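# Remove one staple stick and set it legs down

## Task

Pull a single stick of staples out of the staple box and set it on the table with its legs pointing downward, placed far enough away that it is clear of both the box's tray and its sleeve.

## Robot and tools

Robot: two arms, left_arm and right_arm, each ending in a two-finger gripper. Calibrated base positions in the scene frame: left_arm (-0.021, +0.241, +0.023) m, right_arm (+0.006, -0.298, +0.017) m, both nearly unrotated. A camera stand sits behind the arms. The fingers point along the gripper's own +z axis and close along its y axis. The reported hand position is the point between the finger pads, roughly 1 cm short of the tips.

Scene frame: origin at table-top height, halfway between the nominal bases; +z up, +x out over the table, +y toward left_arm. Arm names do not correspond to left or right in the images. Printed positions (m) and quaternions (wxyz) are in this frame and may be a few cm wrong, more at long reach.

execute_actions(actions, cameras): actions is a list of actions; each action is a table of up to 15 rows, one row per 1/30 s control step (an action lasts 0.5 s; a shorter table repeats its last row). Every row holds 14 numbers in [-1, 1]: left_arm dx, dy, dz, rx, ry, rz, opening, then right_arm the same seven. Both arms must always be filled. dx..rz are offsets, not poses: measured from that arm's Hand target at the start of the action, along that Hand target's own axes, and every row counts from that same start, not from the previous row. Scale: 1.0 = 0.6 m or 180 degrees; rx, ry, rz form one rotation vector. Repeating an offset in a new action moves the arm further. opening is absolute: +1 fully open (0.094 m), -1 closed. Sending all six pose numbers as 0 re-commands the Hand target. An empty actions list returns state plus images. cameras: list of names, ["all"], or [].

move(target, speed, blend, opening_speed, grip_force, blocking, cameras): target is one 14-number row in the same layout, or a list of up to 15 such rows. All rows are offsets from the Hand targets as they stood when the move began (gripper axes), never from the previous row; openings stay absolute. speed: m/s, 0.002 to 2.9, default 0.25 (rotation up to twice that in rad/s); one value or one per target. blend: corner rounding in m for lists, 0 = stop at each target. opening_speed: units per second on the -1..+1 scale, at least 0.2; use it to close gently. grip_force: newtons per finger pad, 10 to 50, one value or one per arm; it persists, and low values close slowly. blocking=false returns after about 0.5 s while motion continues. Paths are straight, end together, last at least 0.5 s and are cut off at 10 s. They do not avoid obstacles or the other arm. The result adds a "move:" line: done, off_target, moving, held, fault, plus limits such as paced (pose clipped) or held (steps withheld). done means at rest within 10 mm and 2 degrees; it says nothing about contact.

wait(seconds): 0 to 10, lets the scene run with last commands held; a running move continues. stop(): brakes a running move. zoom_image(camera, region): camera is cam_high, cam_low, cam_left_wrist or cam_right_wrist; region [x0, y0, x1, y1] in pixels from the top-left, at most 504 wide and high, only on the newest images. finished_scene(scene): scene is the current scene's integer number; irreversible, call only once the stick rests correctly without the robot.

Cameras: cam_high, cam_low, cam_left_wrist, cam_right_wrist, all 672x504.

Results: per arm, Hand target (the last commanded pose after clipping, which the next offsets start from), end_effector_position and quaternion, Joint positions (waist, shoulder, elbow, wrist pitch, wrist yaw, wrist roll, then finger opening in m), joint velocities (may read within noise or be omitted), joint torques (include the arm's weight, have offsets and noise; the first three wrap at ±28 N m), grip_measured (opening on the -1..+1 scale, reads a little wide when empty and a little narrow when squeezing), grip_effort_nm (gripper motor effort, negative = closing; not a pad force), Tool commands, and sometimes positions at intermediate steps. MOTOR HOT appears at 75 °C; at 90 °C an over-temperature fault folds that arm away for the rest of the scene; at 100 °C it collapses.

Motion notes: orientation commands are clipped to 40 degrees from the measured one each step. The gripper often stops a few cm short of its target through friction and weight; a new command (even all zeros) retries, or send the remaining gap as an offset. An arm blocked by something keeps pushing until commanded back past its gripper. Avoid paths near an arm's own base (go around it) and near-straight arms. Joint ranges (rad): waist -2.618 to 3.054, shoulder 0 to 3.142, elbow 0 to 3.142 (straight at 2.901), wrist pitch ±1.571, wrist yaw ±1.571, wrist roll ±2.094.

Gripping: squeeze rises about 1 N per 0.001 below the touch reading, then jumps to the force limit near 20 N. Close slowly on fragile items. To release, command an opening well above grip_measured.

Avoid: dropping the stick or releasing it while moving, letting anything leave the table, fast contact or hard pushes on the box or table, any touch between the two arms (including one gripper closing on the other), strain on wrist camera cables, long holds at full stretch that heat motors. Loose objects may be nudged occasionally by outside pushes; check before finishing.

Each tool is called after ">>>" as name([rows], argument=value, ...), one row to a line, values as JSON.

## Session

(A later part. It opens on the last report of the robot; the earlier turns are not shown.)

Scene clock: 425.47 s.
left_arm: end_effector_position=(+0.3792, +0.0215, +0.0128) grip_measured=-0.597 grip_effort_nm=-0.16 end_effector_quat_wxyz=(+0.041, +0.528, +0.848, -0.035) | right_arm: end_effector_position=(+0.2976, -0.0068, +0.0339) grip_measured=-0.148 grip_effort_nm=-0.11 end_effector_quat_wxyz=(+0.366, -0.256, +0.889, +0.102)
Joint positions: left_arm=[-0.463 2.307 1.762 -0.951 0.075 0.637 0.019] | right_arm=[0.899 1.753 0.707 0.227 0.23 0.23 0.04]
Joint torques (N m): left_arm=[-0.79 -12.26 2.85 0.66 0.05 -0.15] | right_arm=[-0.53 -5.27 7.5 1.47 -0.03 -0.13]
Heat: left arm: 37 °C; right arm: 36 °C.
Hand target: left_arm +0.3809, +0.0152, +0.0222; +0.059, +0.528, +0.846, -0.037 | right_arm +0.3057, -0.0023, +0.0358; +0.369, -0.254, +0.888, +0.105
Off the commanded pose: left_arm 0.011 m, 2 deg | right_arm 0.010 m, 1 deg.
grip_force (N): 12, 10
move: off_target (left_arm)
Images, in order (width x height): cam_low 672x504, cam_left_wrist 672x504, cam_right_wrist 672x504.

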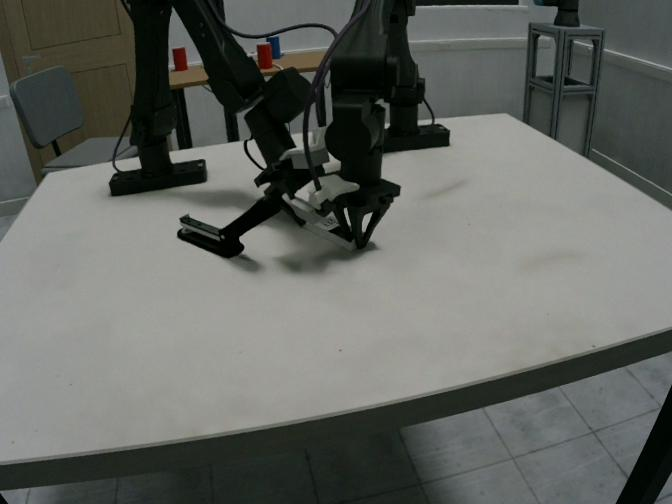

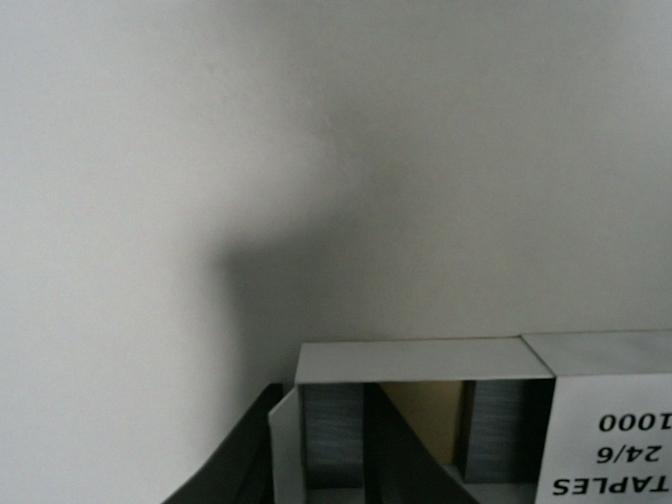

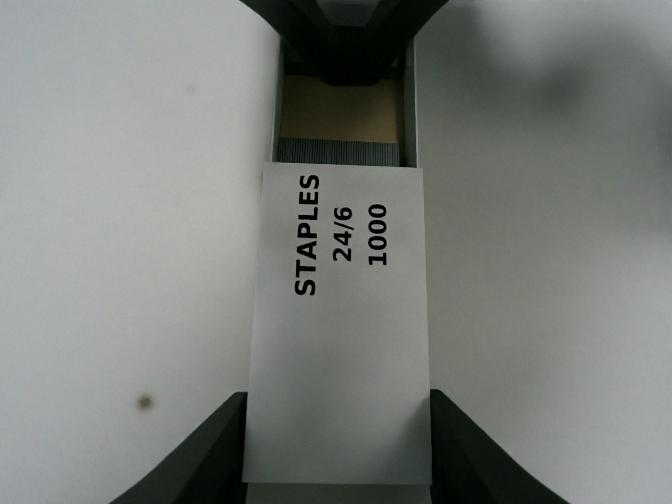

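>>> move([
  [0,0,0,0,0,0,-0.66,0,0,0,0,0,0,-0.15],
  [0.002,0.040,-0.004,0,0,0,-0.66,0,0,0,0,0,0,-0.15],
], cameras=["cam_right_wrist","cam_left_wrist"], opening_speed=0.4, speed=0.04)

Scene clock: 430.27 s.
left_arm: end_effector_position=(+0.3982, +0.0319, +0.0194) grip_measured=-0.658 grip_effort_nm=-0.15 end_effector_quat_wxyz=(+0.056, +0.518, +0.853, -0.032) | right_arm: end_effector_position=(+0.2976, -0.0068, +0.0339) grip_measured=-0.148 grip_effort_nm=-0.11 end_effector_quat_wxyz=(+0.366, -0.256, +0.889, +0.102)
Joint positions: left_arm=[-0.425 2.319 1.808 -0.956 0.075 0.652 0.016] | right_arm=[0.899 1.753 0.707 0.227 0.23 0.23 0.04]
Joint torques (N m): left_arm=[0.5 -9.31 6.8 0.3 0.14 0.11] | right_arm=[-0.51 -5.24 7.47 1.46 -0.02 -0.13]
Heat: left arm: 37 °C; right arm: 36 °C.
Hand target: left_arm +0.4018, +0.0272, +0.0244; +0.059, +0.528, +0.846, -0.037 | right_arm +0.3057, -0.0023, +0.0358; +0.369, -0.254, +0.888, +0.105
Off the commanded pose: left_arm 0.008 m, 2 deg | right_arm 0.010 m, 1 deg.
grip_force (N): 12, 10
move: done
Images, in order (width x height): cam_left_wrist 672x504, cam_right_wrist 672x504.

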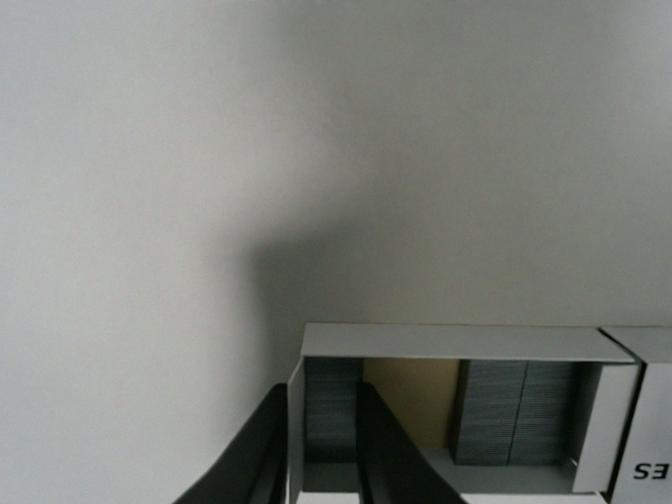

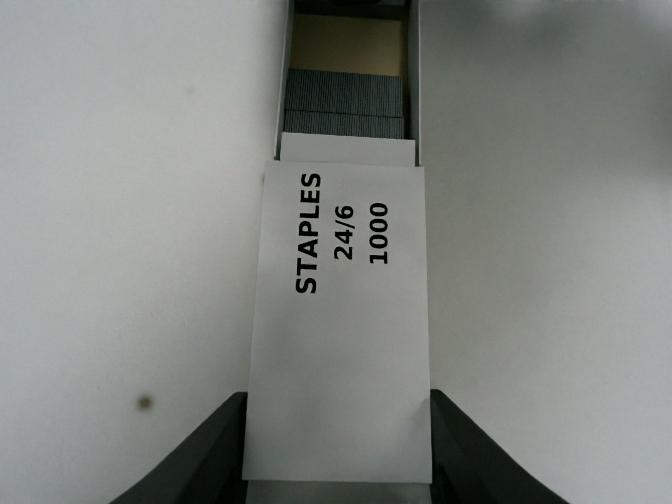

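>>> move([
  [0,0,0,0,0,0,-0.45,0,0,0,0,0,0,-0.15],
  [0,0,-0.09,0,0,0,-0.45,0,0,0,0,0,0,-0.15],
], cameras=["cam_right_wrist","cam_left_wrist"], opening_speed=0.4, speed=0.06)

>>> zoom_image(camera="cam_left_wrist", region=[220, 200, 560, 450])

Scene clock: 466.90 s.
left_arm: end_effector_position=(+0.3877, +0.0368, +0.0435) grip_measured=-0.452 grip_effort_nm=0.10 end_effector_quat_wxyz=(+0.022, +0.522, +0.852, -0.035) | right_arm: end_effector_position=(+0.2976, -0.0068, +0.0339) grip_measured=-0.148 grip_effort_nm=-0.11 end_effector_quat_wxyz=(+0.366, -0.256, +0.889, +0.102)
Joint positions: left_arm=[-0.425 2.319 1.911 -1.128 0.075 0.663 0.026] | right_arm=[0.899 1.753 0.707 0.227 0.23 0.23 0.04]
Joint torques (N m): left_arm=[0.7 -14.78 6.72 0.22 0.12 0.13] | right_arm=[-0.5 -5.27 7.5 1.47 -0.03 -0.13]
Heat: left arm: 37 °C; right arm: 36 °C.
Hand target: left_arm +0.3985, +0.0339, +0.0778; +0.059, +0.528, +0.846, -0.037 | right_arm +0.3057, -0.0023, +0.0358; +0.369, -0.254, +0.888, +0.105
Off the commanded pose: left_arm 0.036 m, 4 deg | right_arm 0.010 m, 1 deg.
grip_force (N): 12, 10
move: off_target (left_arm)
Images, in order (width x height): cam_left_wrist 672x504, cam_right_wrist 672x504.

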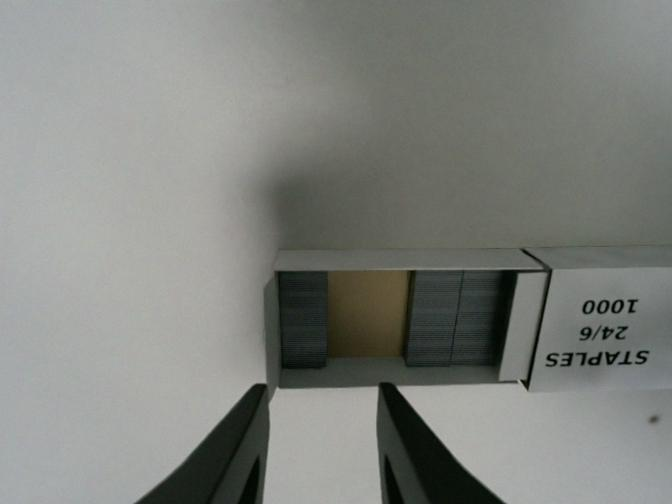

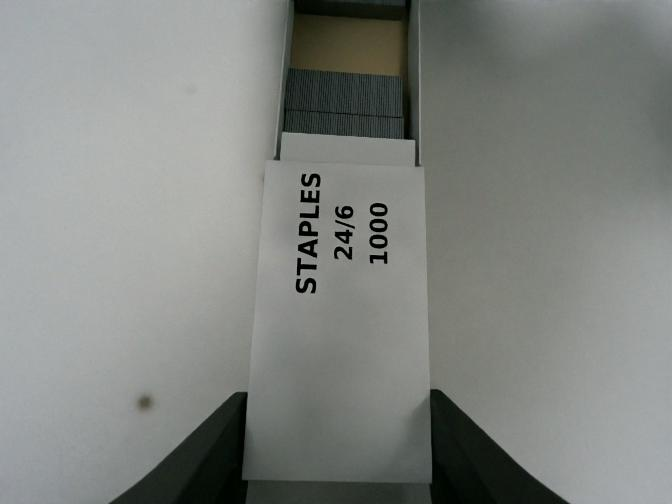

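Scaled by 1.482 from the camera's 672x504 image, which has a finer 960x720 frame.

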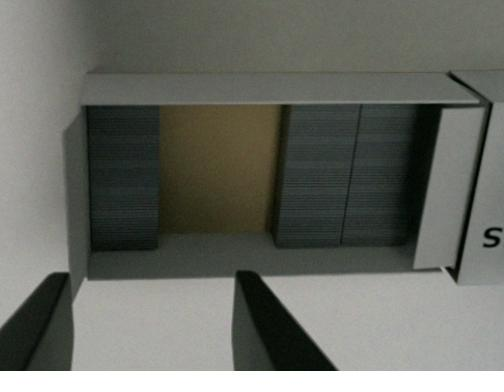

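>>> move(target=[-0.0137,-0.044,0.002,0,0,0,-1,0,0,0,0,0,0,-0.15], cameras=["cam_right_wrist","cam_left_wrist"], opening_speed=0.6, speed=0.06)

Scene clock: 478.27 s.
left_arm: end_effector_position=(+0.3728, +0.0177, +0.0541) grip_measured=-0.990 grip_effort_nm=-0.35 end_effector_quat_wxyz=(+0.026, +0.533, +0.845, -0.036) | right_arm: end_effector_position=(+0.2976, -0.0068, +0.0339) grip_measured=-0.148 grip_effort_nm=-0.11 end_effector_quat_wxyz=(+0.366, -0.256, +0.889, +0.102)
Joint positions: left_arm=[-0.477 2.279 1.885 -1.129 0.075 0.635 0] | right_arm=[0.899 1.753 0.707 0.227 0.23 0.23 0.04]
Joint torques (N m): left_arm=[-0.09 -14.52 3.56 0.55 0.09 -0.15] | right_arm=[-0.53 -5.27 7.49 1.46 -0.02 -0.14]
Heat: left arm: 36 °C; right arm: 36 °C.
Hand target: left_arm +0.3785, +0.0148, +0.0778; +0.059, +0.528, +0.846, -0.037 | right_arm +0.3057, -0.0023, +0.0358; +0.369, -0.254, +0.888, +0.105
Off the commanded pose: left_arm 0.025 m, 4 deg | right_arm 0.010 m, 1 deg.
grip_force (N): 12, 10
move: off_target (left_arm)
Images, in order (width x height): cam_left_wrist 672x504, cam_right_wrist 672x504.

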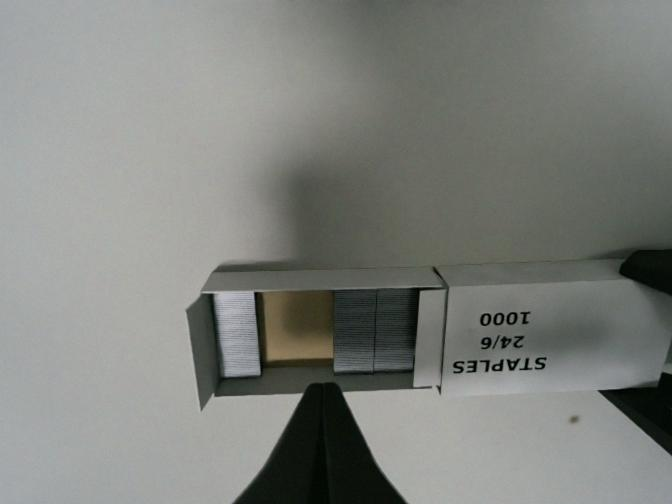

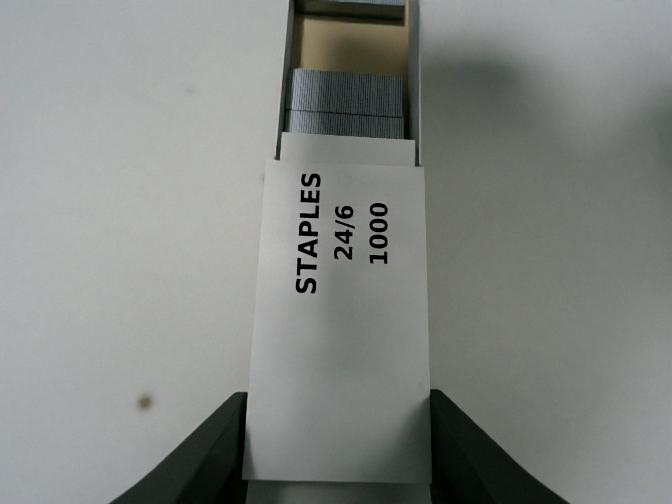

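>>> move(target=[0.005,-0.014,0.035,0,0,0,-1,0,0,0,0,0,0,-0.15], cameras=["cam_right_wrist","cam_left_wrist"], speed=0.05)

Scene clock: 483.30 s.
left_arm: end_effector_position=(+0.3635, +0.0226, +0.0335) grip_measured=-0.990 grip_effort_nm=-0.35 end_effector_quat_wxyz=(+0.018, +0.525, +0.850, -0.037) | right_arm: end_effector_position=(+0.2976, -0.0068, +0.0339) grip_measured=-0.148 grip_effort_nm=-0.11 end_effector_quat_wxyz=(+0.366, -0.256, +0.889, +0.102)
Joint positions: left_arm=[-0.477 2.27 1.787 -1.057 0.075 0.618 0] | right_arm=[0.899 1.753 0.707 0.227 0.23 0.23 0.04]
Joint torques (N m): left_arm=[-0.69 -14.46 3.6 0.68 0.05 -0.14] | right_arm=[-0.53 -5.24 7.5 1.47 -0.02 -0.13]
Heat: left arm: 36 °C; right arm: 36 °C.
Hand target: left_arm +0.3709, +0.0112, +0.0566; +0.059, +0.528, +0.846, -0.037 | right_arm +0.3057, -0.0023, +0.0358; +0.369, -0.254, +0.888, +0.105
Off the commanded pose: left_arm 0.027 m, 5 deg | right_arm 0.010 m, 1 deg.
grip_force (N): 12, 10
move: off_target (left_arm)
Images, in order (width x height): cam_left_wrist 672x504, cam_right_wrist 672x504.

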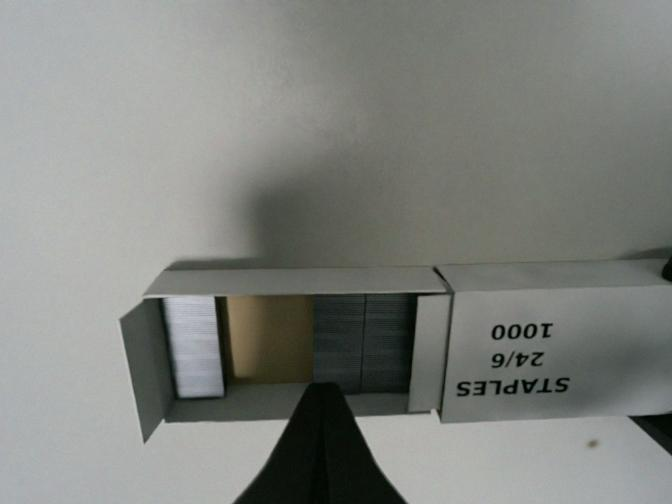

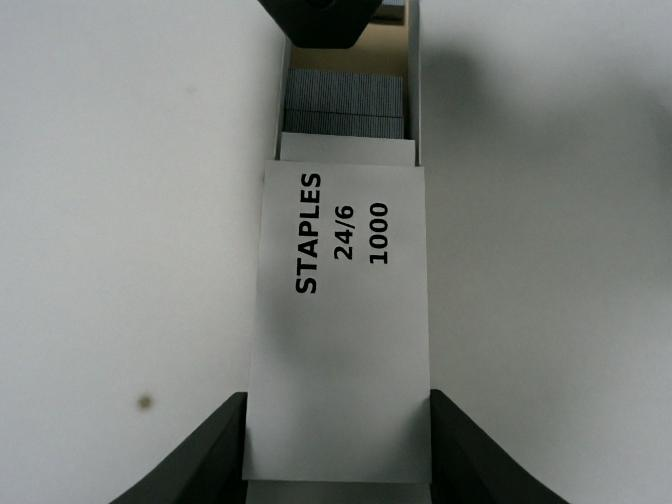

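>>> move(target=[-0.004,-0.0047,0.018,0,0,0,-1,0,0,0,0,0,0,-0.15], cameras=["cam_right_wrist","cam_left_wrist"], speed=0.05)

Scene clock: 487.70 s.
left_arm: end_effector_position=(+0.3640, +0.0170, +0.0299) grip_measured=-0.990 grip_effort_nm=-0.35 end_effector_quat_wxyz=(+0.026, +0.526, +0.849, -0.036) | right_arm: end_effector_position=(+0.2976, -0.0068, +0.0339) grip_measured=-0.148 grip_effort_nm=-0.11 end_effector_quat_wxyz=(+0.366, -0.256, +0.889, +0.102)
Joint positions: left_arm=[-0.488 2.27 1.771 -1.025 0.075 0.609 0] | right_arm=[0.899 1.753 0.707 0.227 0.23 0.23 0.04]
Joint torques (N m): left_arm=[-0.73 -13.11 3.48 0.75 0.04 -0.13] | right_arm=[-0.5 -5.27 7.5 1.47 -0.02 -0.13]
Heat: left arm: 36 °C; right arm: 36 °C.
Hand target: left_arm +0.3701, +0.0065, +0.0463; +0.059, +0.528, +0.846, -0.037 | right_arm +0.3057, -0.0023, +0.0358; +0.369, -0.254, +0.888, +0.105
Off the commanded pose: left_arm 0.020 m, 4 deg | right_arm 0.010 m, 1 deg.
grip_force (N): 12, 10
move: off_target (left_arm)
Images, in order (width x height): cam_left_wrist 672x504, cam_right_wrist 672x504.

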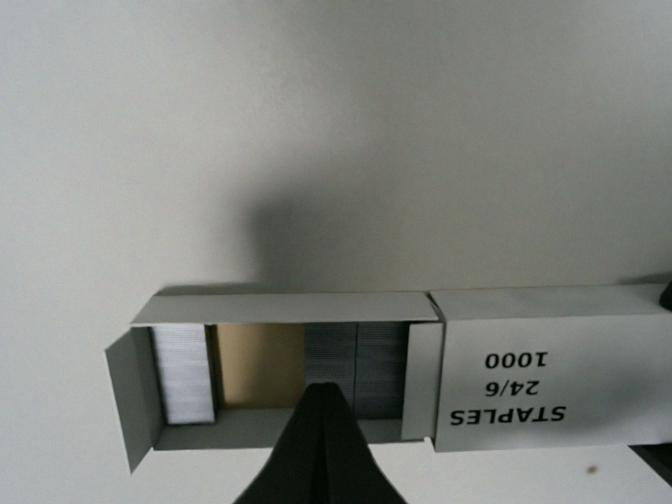

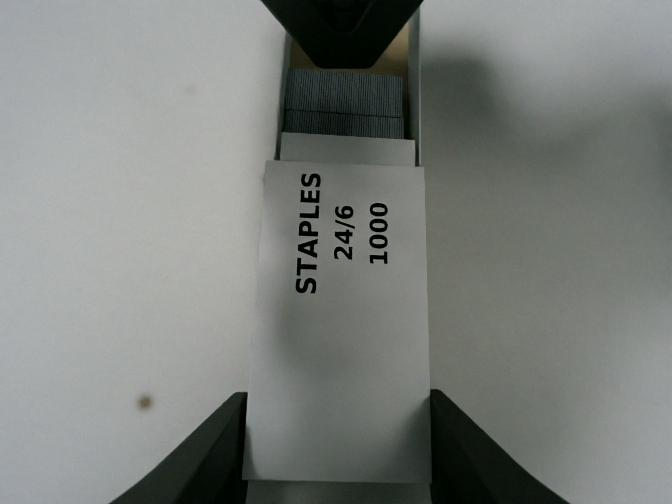

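>>> move(target=[0.002,-0.003,0.017,0,0,0,-1,0,0,0,0,0,0,-0.15], cameras=["cam_right_wrist","cam_left_wrist"], speed=0.04)

Scene clock: 490.90 s.
left_arm: end_effector_position=(+0.3631, +0.0175, +0.0222) grip_measured=-0.990 grip_effort_nm=-0.35 end_effector_quat_wxyz=(+0.028, +0.524, +0.850, -0.036) | right_arm: end_effector_position=(+0.2976, -0.0068, +0.0339) grip_measured=-0.148 grip_effort_nm=-0.11 end_effector_quat_wxyz=(+0.366, -0.256, +0.889, +0.102)
Joint positions: left_arm=[-0.488 2.27 1.739 -0.988 0.075 0.605 0] | right_arm=[0.899 1.753 0.707 0.227 0.23 0.23 0.04]
Joint torques (N m): left_arm=[-1.02 -12.49 3.55 0.74 0.08 -0.13] | right_arm=[-0.49 -5.27 7.5 1.46 -0.02 -0.13]
Heat: left arm: 35 °C; right arm: 36 °C.
Hand target: left_arm +0.3685, +0.0055, +0.0360; +0.059, +0.528, +0.846, -0.037 | right_arm +0.3057, -0.0023, +0.0358; +0.369, -0.254, +0.888, +0.105
Off the commanded pose: left_arm 0.019 m, 4 deg | right_arm 0.010 m, 1 deg.
grip_force (N): 12, 10
move: off_target (left_arm)
Images, in order (width x height): cam_left_wrist 672x504, cam_right_wrist 672x504.

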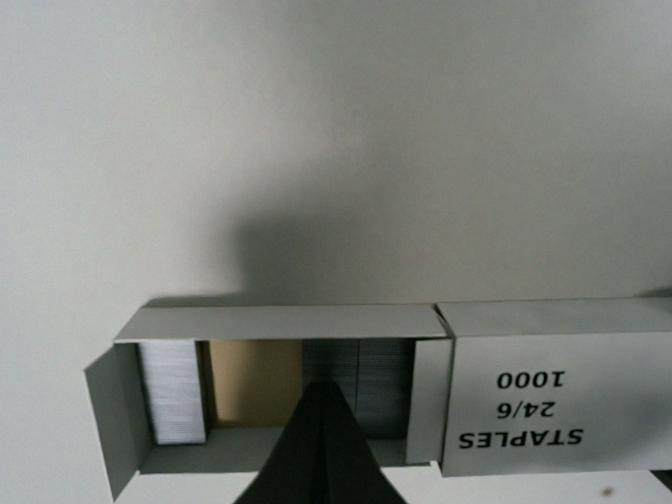

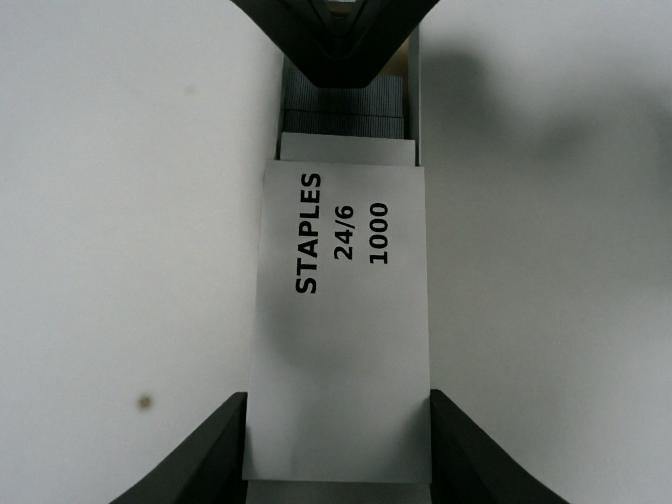

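>>> move(target=[0.002,-0.002,0.014,0,0,0,-1,0,0,0,0,0,0,-0.15], cameras=["cam_right_wrist","cam_left_wrist"], speed=0.03)

Scene clock: 493.13 s.
left_arm: end_effector_position=(+0.3625, +0.0162, +0.0189) grip_measured=-0.990 grip_effort_nm=-0.35 end_effector_quat_wxyz=(+0.030, +0.525, +0.850, -0.036) | right_arm: end_effector_position=(+0.2976, -0.0068, +0.0339) grip_measured=-0.148 grip_effort_nm=-0.11 end_effector_quat_wxyz=(+0.366, -0.256, +0.889, +0.102)
Joint positions: left_arm=[-0.491 2.27 1.725 -0.97 0.075 0.603 0] | right_arm=[0.899 1.753 0.707 0.227 0.23 0.23 0.04]
Joint torques (N m): left_arm=[-0.85 -11.9 2.96 0.9 0.04 -0.17] | right_arm=[-0.5 -5.27 7.47 1.47 -0.02 -0.13]
Heat: left arm: 35 °C; right arm: 36 °C.
Hand target: left_arm +0.3674, +0.0049, +0.0275; +0.059, +0.528, +0.846, -0.037 | right_arm +0.3057, -0.0023, +0.0358; +0.369, -0.254, +0.888, +0.105
Off the commanded pose: left_arm 0.015 m, 3 deg | right_arm 0.010 m, 1 deg.
grip_force (N): 12, 10
move: off_target (left_arm)
Images, in order (width x height): cam_left_wrist 672x504, cam_right_wrist 672x504.

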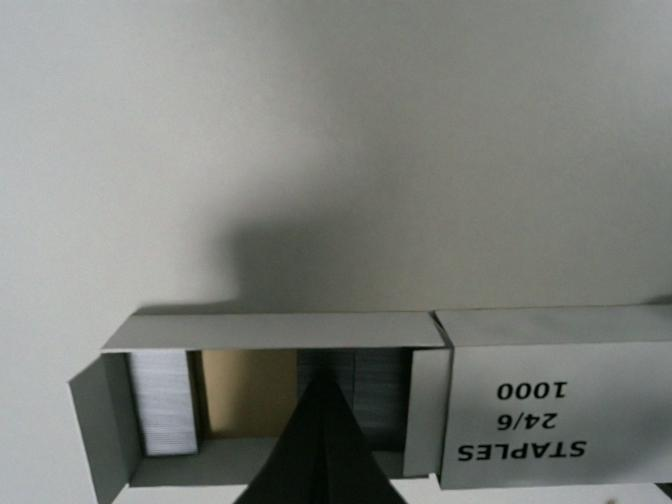

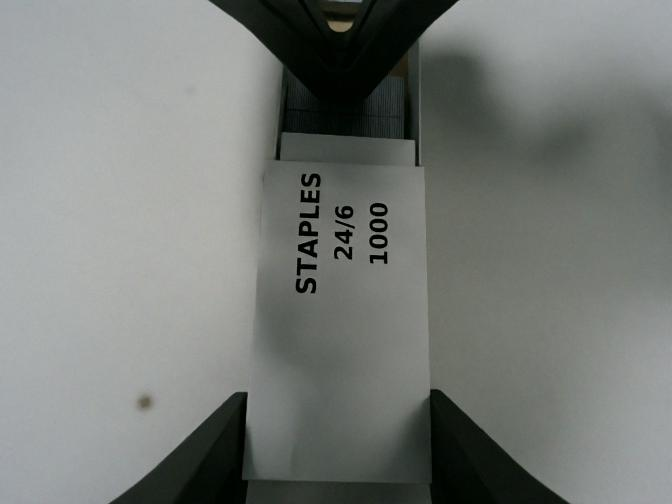

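>>> move([
  [0,0,0.012,0,0,0,-1,0,0,0,0,0,0,-0.15],
  [0,0.03,0.012,0,0,0,-1,0,0,0,0,0,0,-0.15],
], cameras=["cam_right_wrist","cam_left_wrist"], speed=0.03)

Scene clock: 496.90 s.
left_arm: end_effector_position=(+0.3667, +0.0155, +0.0195) grip_measured=-0.990 grip_effort_nm=-0.35 end_effector_quat_wxyz=(+0.035, +0.524, +0.850, -0.036) | right_arm: end_effector_position=(+0.2976, -0.0068, +0.0339) grip_measured=-0.148 grip_effort_nm=-0.11 end_effector_quat_wxyz=(+0.366, -0.256, +0.889, +0.102)
Joint positions: left_arm=[-0.488 2.276 1.738 -0.966 0.075 0.605 0] | right_arm=[0.899 1.753 0.707 0.227 0.23 0.23 0.04]
Joint torques (N m): left_arm=[0.9 -8.31 6.22 0.8 0.07 0.13] | right_arm=[-0.51 -5.26 7.49 1.47 -0.02 -0.13]
Heat: left arm: 35 °C; right arm: 36 °C.
Hand target: left_arm +0.3840, +0.0120, +0.0204; +0.059, +0.528, +0.846, -0.037 | right_arm +0.3057, -0.0023, +0.0358; +0.369, -0.254, +0.888, +0.105
Off the commanded pose: left_arm 0.018 m, 3 deg | right_arm 0.010 m, 1 deg.
grip_force (N): 12, 10
move: off_target (left_arm)
Images, in order (width x height): cam_left_wrist 672x504, cam_right_wrist 672x504.

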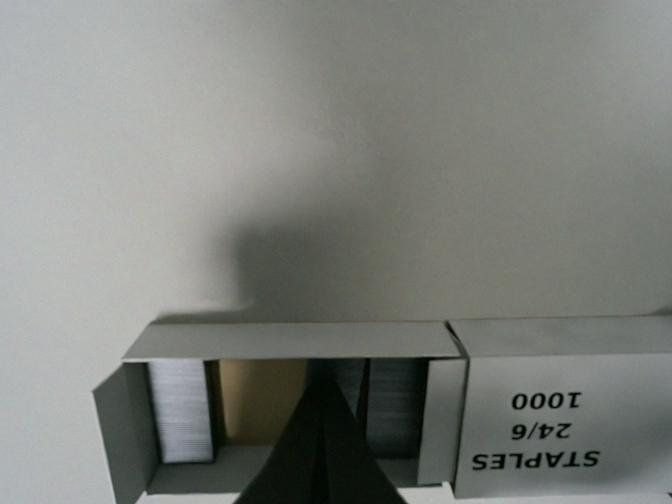

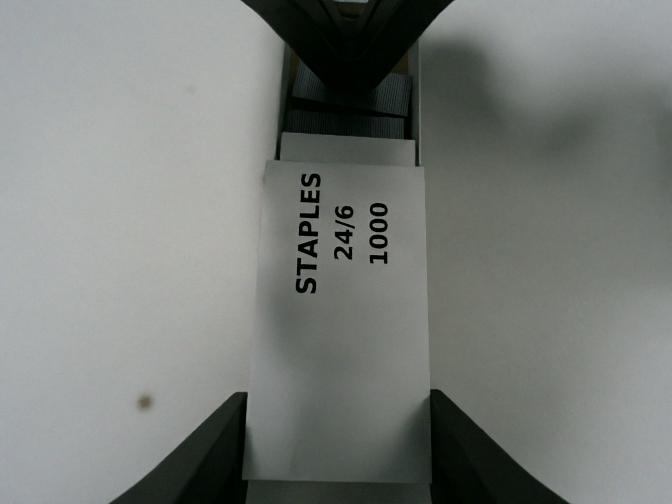

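>>> move(target=[0,0.012,0.003,0,0,0,-1,0,0,0,0,0,0,-0.15], cameras=["cam_right_wrist","cam_left_wrist"], speed=0.03)

Scene clock: 500.00 s.
left_arm: end_effector_position=(+0.3761, +0.0176, +0.0191) grip_measured=-0.990 grip_effort_nm=-0.35 end_effector_quat_wxyz=(+0.041, +0.524, +0.850, -0.035) | right_arm: end_effector_position=(+0.2976, -0.0068, +0.0339) grip_measured=-0.148 grip_effort_nm=-0.11 end_effector_quat_wxyz=(+0.366, -0.256, +0.889, +0.102)
Joint positions: left_arm=[-0.474 2.294 1.767 -0.966 0.075 0.617 0] | right_arm=[0.899 1.753 0.707 0.227 0.23 0.23 0.04]
Joint torques (N m): left_arm=[0.85 -8.34 6.02 0.72 0.08 0.13] | right_arm=[-0.51 -5.27 7.49 1.47 -0.02 -0.13]
Heat: left arm: 35 °C; right arm: 36 °C.
Hand target: left_arm +0.3906, +0.0149, +0.0186; +0.059, +0.528, +0.846, -0.037 | right_arm +0.3057, -0.0023, +0.0358; +0.369, -0.254, +0.888, +0.105
Off the commanded pose: left_arm 0.015 m, 2 deg | right_arm 0.010 m, 1 deg.
grip_force (N): 12, 10
move: off_target (left_arm)
Images, in order (width x height): cam_left_wrist 672x504, cam_right_wrist 672x504.

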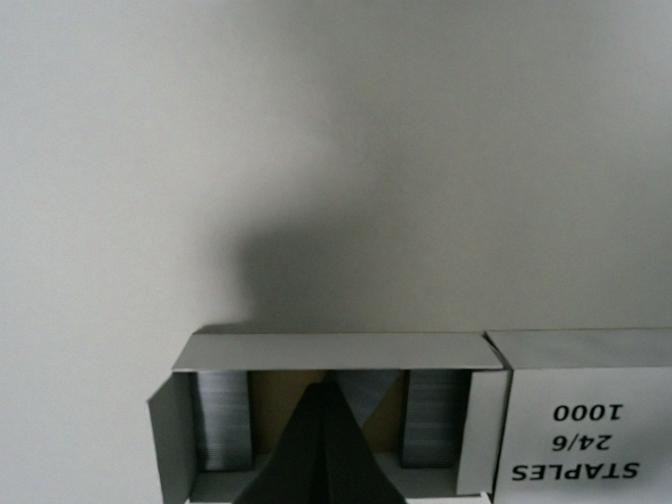

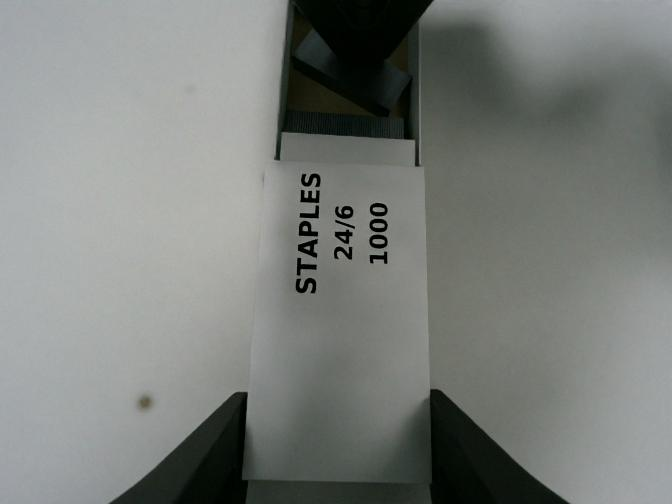

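>>> move(target=[-0.01,0.0,-0.09,0,0,0,-0.4,0,0,0,0,0,0,-0.15], cameras=["cam_right_wrist","cam_left_wrist"], speed=0.06)

>>> zoom_image(camera="cam_left_wrist", region=[150, 220, 500, 480])

Scene clock: 503.67 s.
left_arm: end_effector_position=(+0.3796, +0.0157, +0.0495) grip_measured=-0.402 grip_effort_nm=0.11 end_effector_quat_wxyz=(+0.034, +0.525, +0.850, -0.035) | right_arm: end_effector_position=(+0.2976, -0.0068, +0.0339) grip_measured=-0.148 grip_effort_nm=-0.11 end_effector_quat_wxyz=(+0.366, -0.256, +0.889, +0.102)
Joint positions: left_arm=[-0.474 2.296 1.894 -1.106 0.075 0.62 0.028] | right_arm=[0.899 1.753 0.707 0.227 0.23 0.23 0.04]
Joint torques (N m): left_arm=[1.05 -12.46 6.8 0.24 0.09 0.11] | right_arm=[-0.51 -5.27 7.49 1.46 -0.02 -0.13]
Heat: left arm: 35 °C; right arm: 36 °C.
Hand target: left_arm +0.3900, +0.0163, +0.0729; +0.059, +0.528, +0.846, -0.037 | right_arm +0.3057, -0.0023, +0.0358; +0.369, -0.254, +0.888, +0.105
Off the commanded pose: left_arm 0.026 m, 3 deg | right_arm 0.010 m, 1 deg.
grip_force (N): 12, 10
move: off_target (left_arm)
Images, in order (width x height): cam_left_wrist 672x504, cam_right_wrist 672x504.

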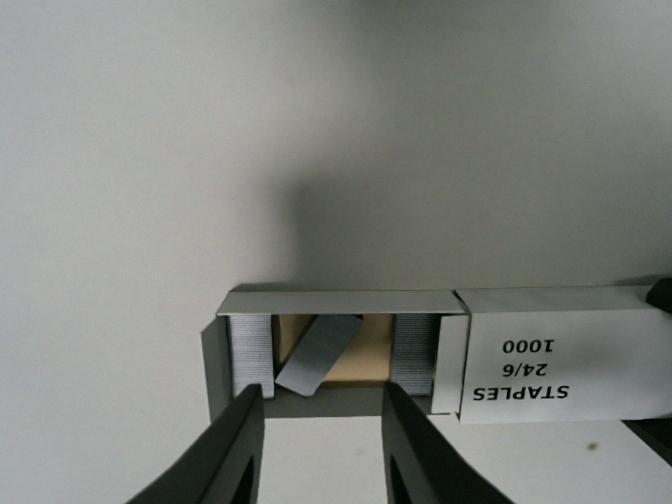

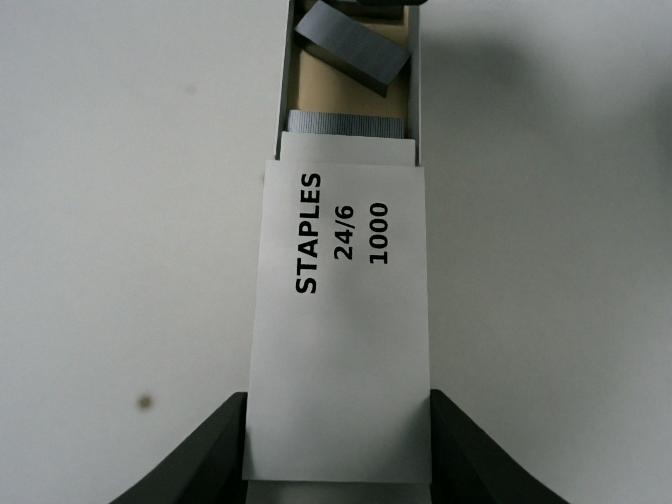

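Scaled by 1.440 from the camera's 672x504 image, which has a finer 960x720 frame.

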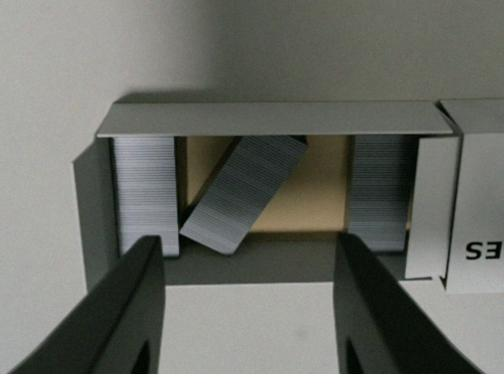

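>>> move(target=[0.016,0.0025,0.03,0.0193,0,0.1375,-0.5,0,0,0,0,0,0,-0.15], cameras=["cam_right_wrist","cam_left_wrist"], speed=0.05)

>>> zoom_image(camera="cam_left_wrist", region=[150, 220, 500, 480])

Scene clock: 518.47 s.
left_arm: end_effector_position=(+0.3838, +0.0240, +0.0498) grip_measured=-0.498 grip_effort_nm=-0.15 end_effector_quat_wxyz=(+0.044, +0.696, +0.716, -0.037) | right_arm: end_effector_position=(+0.2976, -0.0068, +0.0339) grip_measured=-0.148 grip_effort_nm=-0.11 end_effector_quat_wxyz=(+0.366, -0.256, +0.889, +0.102)
Joint positions: left_arm=[-0.445 2.296 1.894 -1.108 0.098 1.083 0.024] | right_arm=[0.899 1.753 0.707 0.227 0.23 0.23 0.04]
Joint torques (N m): left_arm=[0.77 -8.94 6.64 0.22 0.24 0.12] | right_arm=[-0.53 -5.27 7.49 1.47 -0.02 -0.13]
Heat: left arm: 36 °C; right arm: 36 °C.
Hand target: left_arm +0.3882, +0.0233, +0.0537; +0.050, +0.699, +0.712, -0.049 | right_arm +0.3057, -0.0023, +0.0358; +0.369, -0.254, +0.888, +0.105
Off the commanded pose: left_arm 0.006 m, 2 deg | right_arm 0.010 m, 1 deg.
grip_force (N): 12, 10
move: done
Images, in order (width x height): cam_left_wrist 672x504, cam_right_wrist 672x504.

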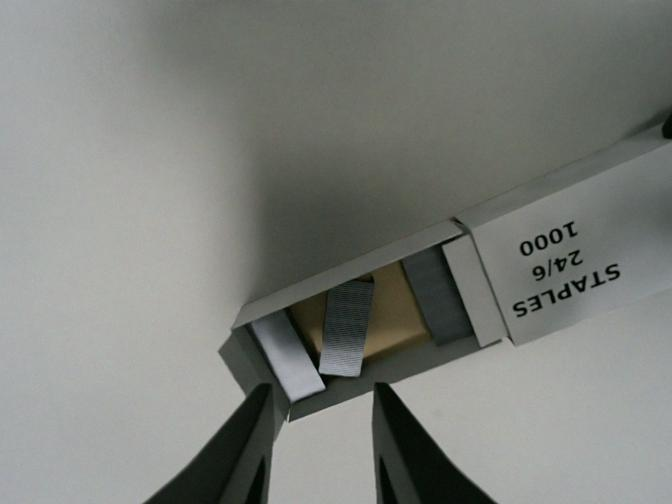

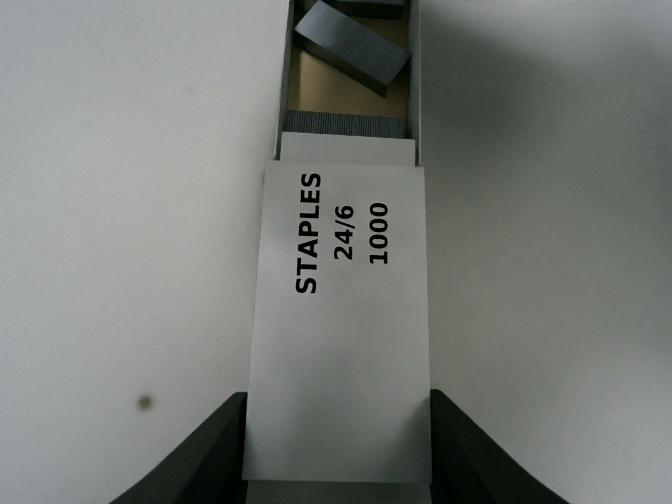

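Scaled by 1.440 from the camera's 672x504 image, which has a finer 960x720 frame.

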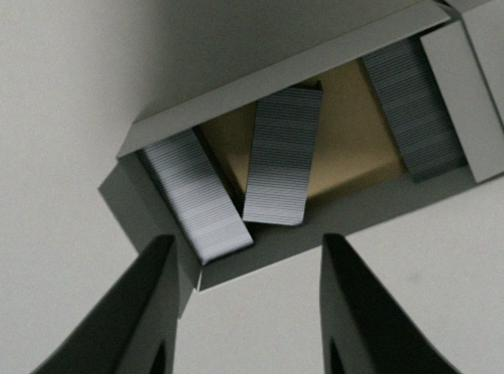

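>>> move(target=[0.005,-0.010,0.0295,0.004,0,0.0275,-0.5,0,0,0,0,0,0,-0.15], cameras=["cam_right_wrist","cam_left_wrist"], speed=0.05)

>>> zoom_image(camera="cam_left_wrist", region=[150, 220, 500, 480])

Scene clock: 523.97 s.
left_arm: end_effector_position=(+0.3777, +0.0263, +0.0398) grip_measured=-0.498 grip_effort_nm=-0.15 end_effector_quat_wxyz=(+0.034, +0.725, +0.687, -0.041) | right_arm: end_effector_position=(+0.2976, -0.0068, +0.0339) grip_measured=-0.148 grip_effort_nm=-0.11 end_effector_quat_wxyz=(+0.366, -0.256, +0.889, +0.102)
Joint positions: left_arm=[-0.445 2.303 1.868 -1.1 0.102 1.168 0.024] | right_arm=[0.899 1.753 0.707 0.227 0.23 0.23 0.04]
Joint torques (N m): left_arm=[0.53 -9.36 3.64 0.69 0.27 0.14] | right_arm=[-0.51 -5.26 7.5 1.46 -0.02 -0.13]
Heat: left arm: 36 °C; right arm: 36 °C.
Hand target: left_arm +0.3822, +0.0237, +0.0358; +0.047, +0.729, +0.681, -0.051 | right_arm +0.3057, -0.0023, +0.0358; +0.369, -0.254, +0.888, +0.105
Off the commanded pose: left_arm 0.007 m, 2 deg | right_arm 0.010 m, 1 deg.
grip_force (N): 12, 10
move: done
Images, in order (width x height): cam_left_wrist 672x504, cam_right_wrist 672x504.

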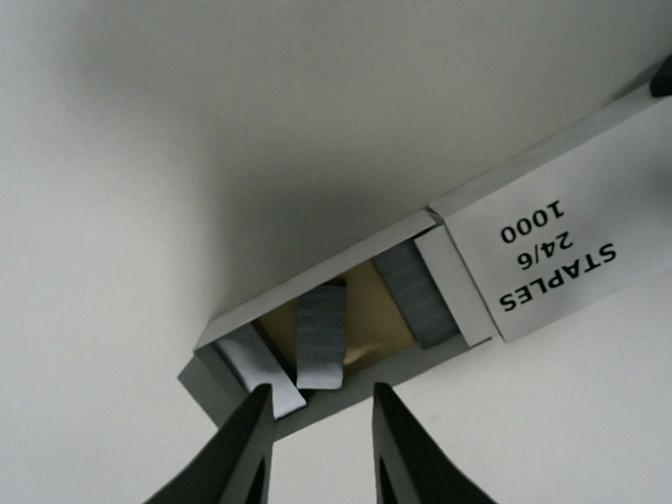

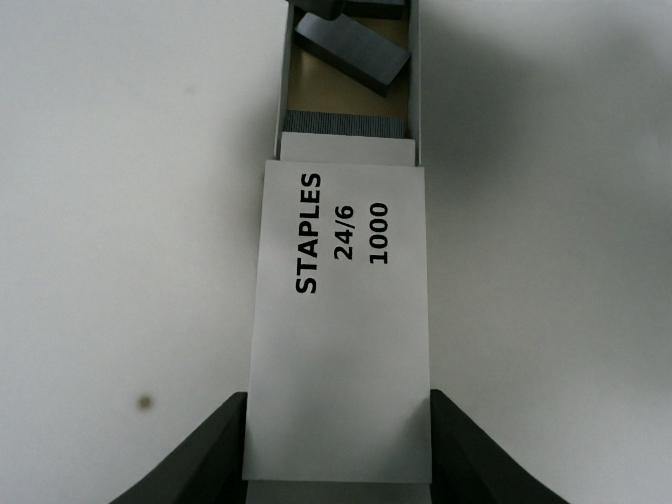

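Scaled by 1.440 from the camera's 672x504 image, which has a finer 960x720 frame.

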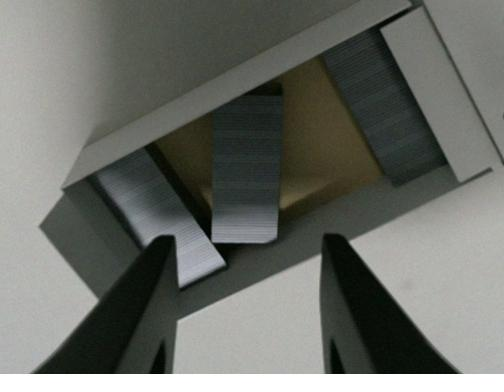

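>>> move(target=[0.005,0.0025,0.0285,0,0,0,-0.5,0,0,0,0,0,0,-0.15], cameras=["cam_right_wrist","cam_left_wrist"], speed=0.04)

>>> zoom_image(camera="cam_left_wrist", region=[150, 240, 500, 500])

Scene clock: 527.37 s.
left_arm: end_effector_position=(+0.3785, +0.0257, +0.0221) grip_measured=-0.498 grip_effort_nm=-0.15 end_effector_quat_wxyz=(+0.034, +0.726, +0.686, -0.042) | right_arm: end_effector_position=(+0.2976, -0.0068, +0.0339) grip_measured=-0.148 grip_effort_nm=-0.11 end_effector_quat_wxyz=(+0.366, -0.256, +0.889, +0.102)
Joint positions: left_arm=[-0.445 2.327 1.836 -1.046 0.103 1.171 0.024] | right_arm=[0.899 1.753 0.707 0.227 0.23 0.23 0.04]
Joint torques (N m): left_arm=[0.76 -9.43 3.69 0.67 0.29 0.15] | right_arm=[-0.53 -5.26 7.49 1.46 -0.02 -0.13]
Heat: left arm: 35 °C; right arm: 36 °C.
Hand target: left_arm +0.3837, +0.0241, +0.0184; +0.047, +0.729, +0.681, -0.051 | right_arm +0.3057, -0.0023, +0.0358; +0.369, -0.254, +0.888, +0.105
Off the commanded pose: left_arm 0.007 m, 2 deg | right_arm 0.010 m, 1 deg.
grip_force (N): 12, 10
move: done
Images, in order (width x height): cam_left_wrist 672x504, cam_right_wrist 672x504.

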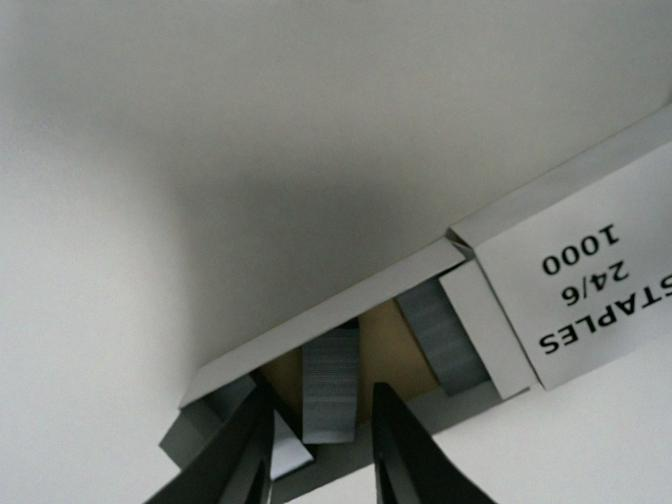

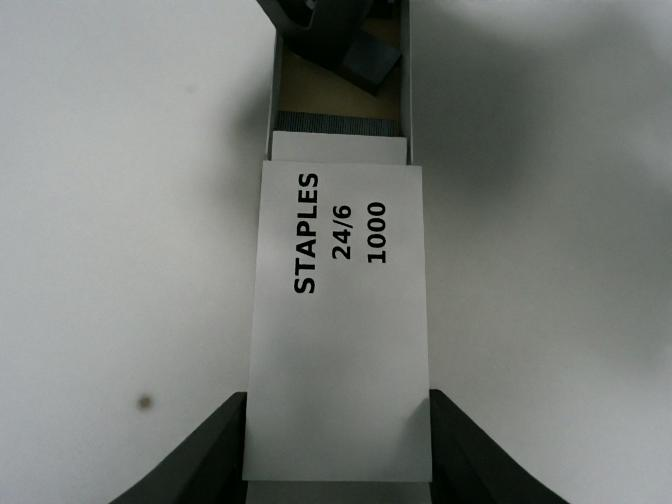

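Scaled by 1.440 from the camera's 672x504 image, which has a finer 960x720 frame.

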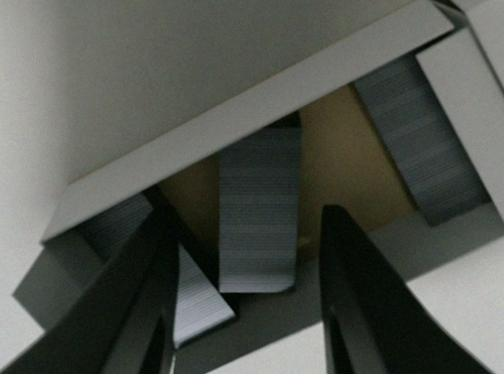

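>>> move(target=[-0.004,-0.002,-0.004,0,0,0,-0.6,0,0,0,0,0,0,-0.15], cameras=["cam_right_wrist","cam_left_wrist"], speed=0.04, opening_speed=0.5)

>>> zoom_image(camera="cam_left_wrist", region=[150, 240, 500, 500])

Scene clock: 533.17 s.
left_arm: end_effector_position=(+0.3785, +0.0257, +0.0221) grip_measured=-0.598 grip_effort_nm=-0.15 end_effector_quat_wxyz=(+0.034, +0.726, +0.686, -0.042) | right_arm: end_effector_position=(+0.2976, -0.0068, +0.0339) grip_measured=-0.148 grip_effort_nm=-0.11 end_effector_quat_wxyz=(+0.366, -0.256, +0.889, +0.102)
Joint positions: left_arm=[-0.445 2.327 1.836 -1.046 0.103 1.171 0.019] | right_arm=[0.899 1.753 0.707 0.227 0.23 0.23 0.04]
Joint torques (N m): left_arm=[0.08 -9.84 3.77 0.62 0.25 0.09] | right_arm=[-0.53 -5.27 7.47 1.47 -0.02 -0.13]
Heat: left arm: 35 °C; right arm: 36 °C.
Hand target: left_arm +0.3824, +0.0222, +0.0211; +0.047, +0.729, +0.681, -0.051 | right_arm +0.3057, -0.0023, +0.0358; +0.369, -0.254, +0.888, +0.105
Off the commanded pose: left_arm 0.005 m, 2 deg | right_arm 0.010 m, 1 deg.
grip_force (N): 12, 10
move: done
Images, in order (width x height): cam_left_wrist 672x504, cam_right_wrist 672x504.

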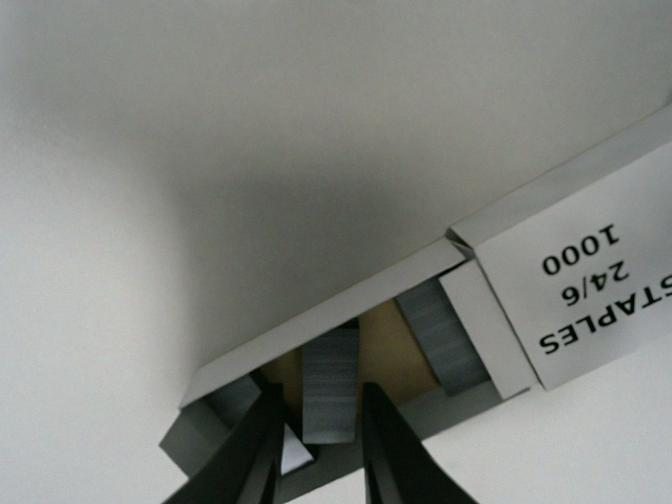

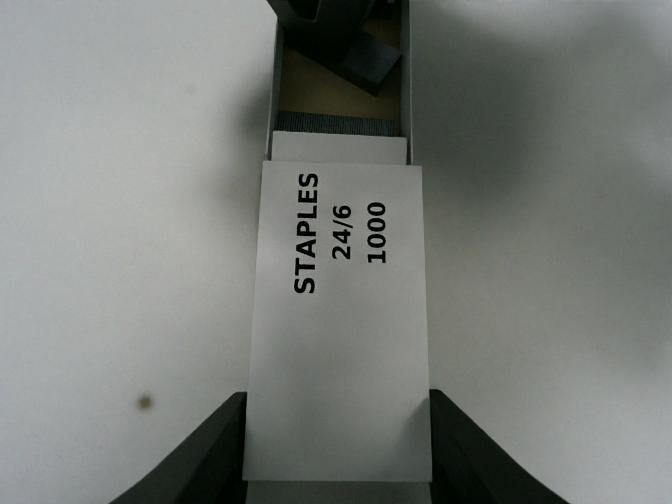

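Scaled by 1.440 from the camera's 672x504 image, which has a finer 960x720 frame.

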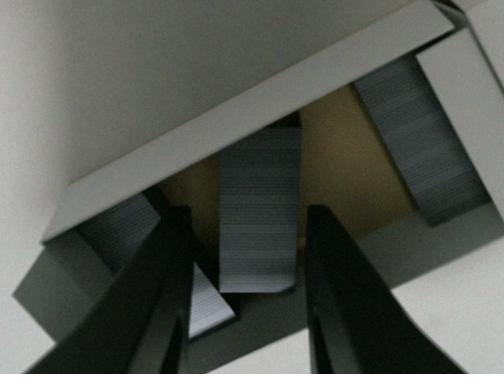

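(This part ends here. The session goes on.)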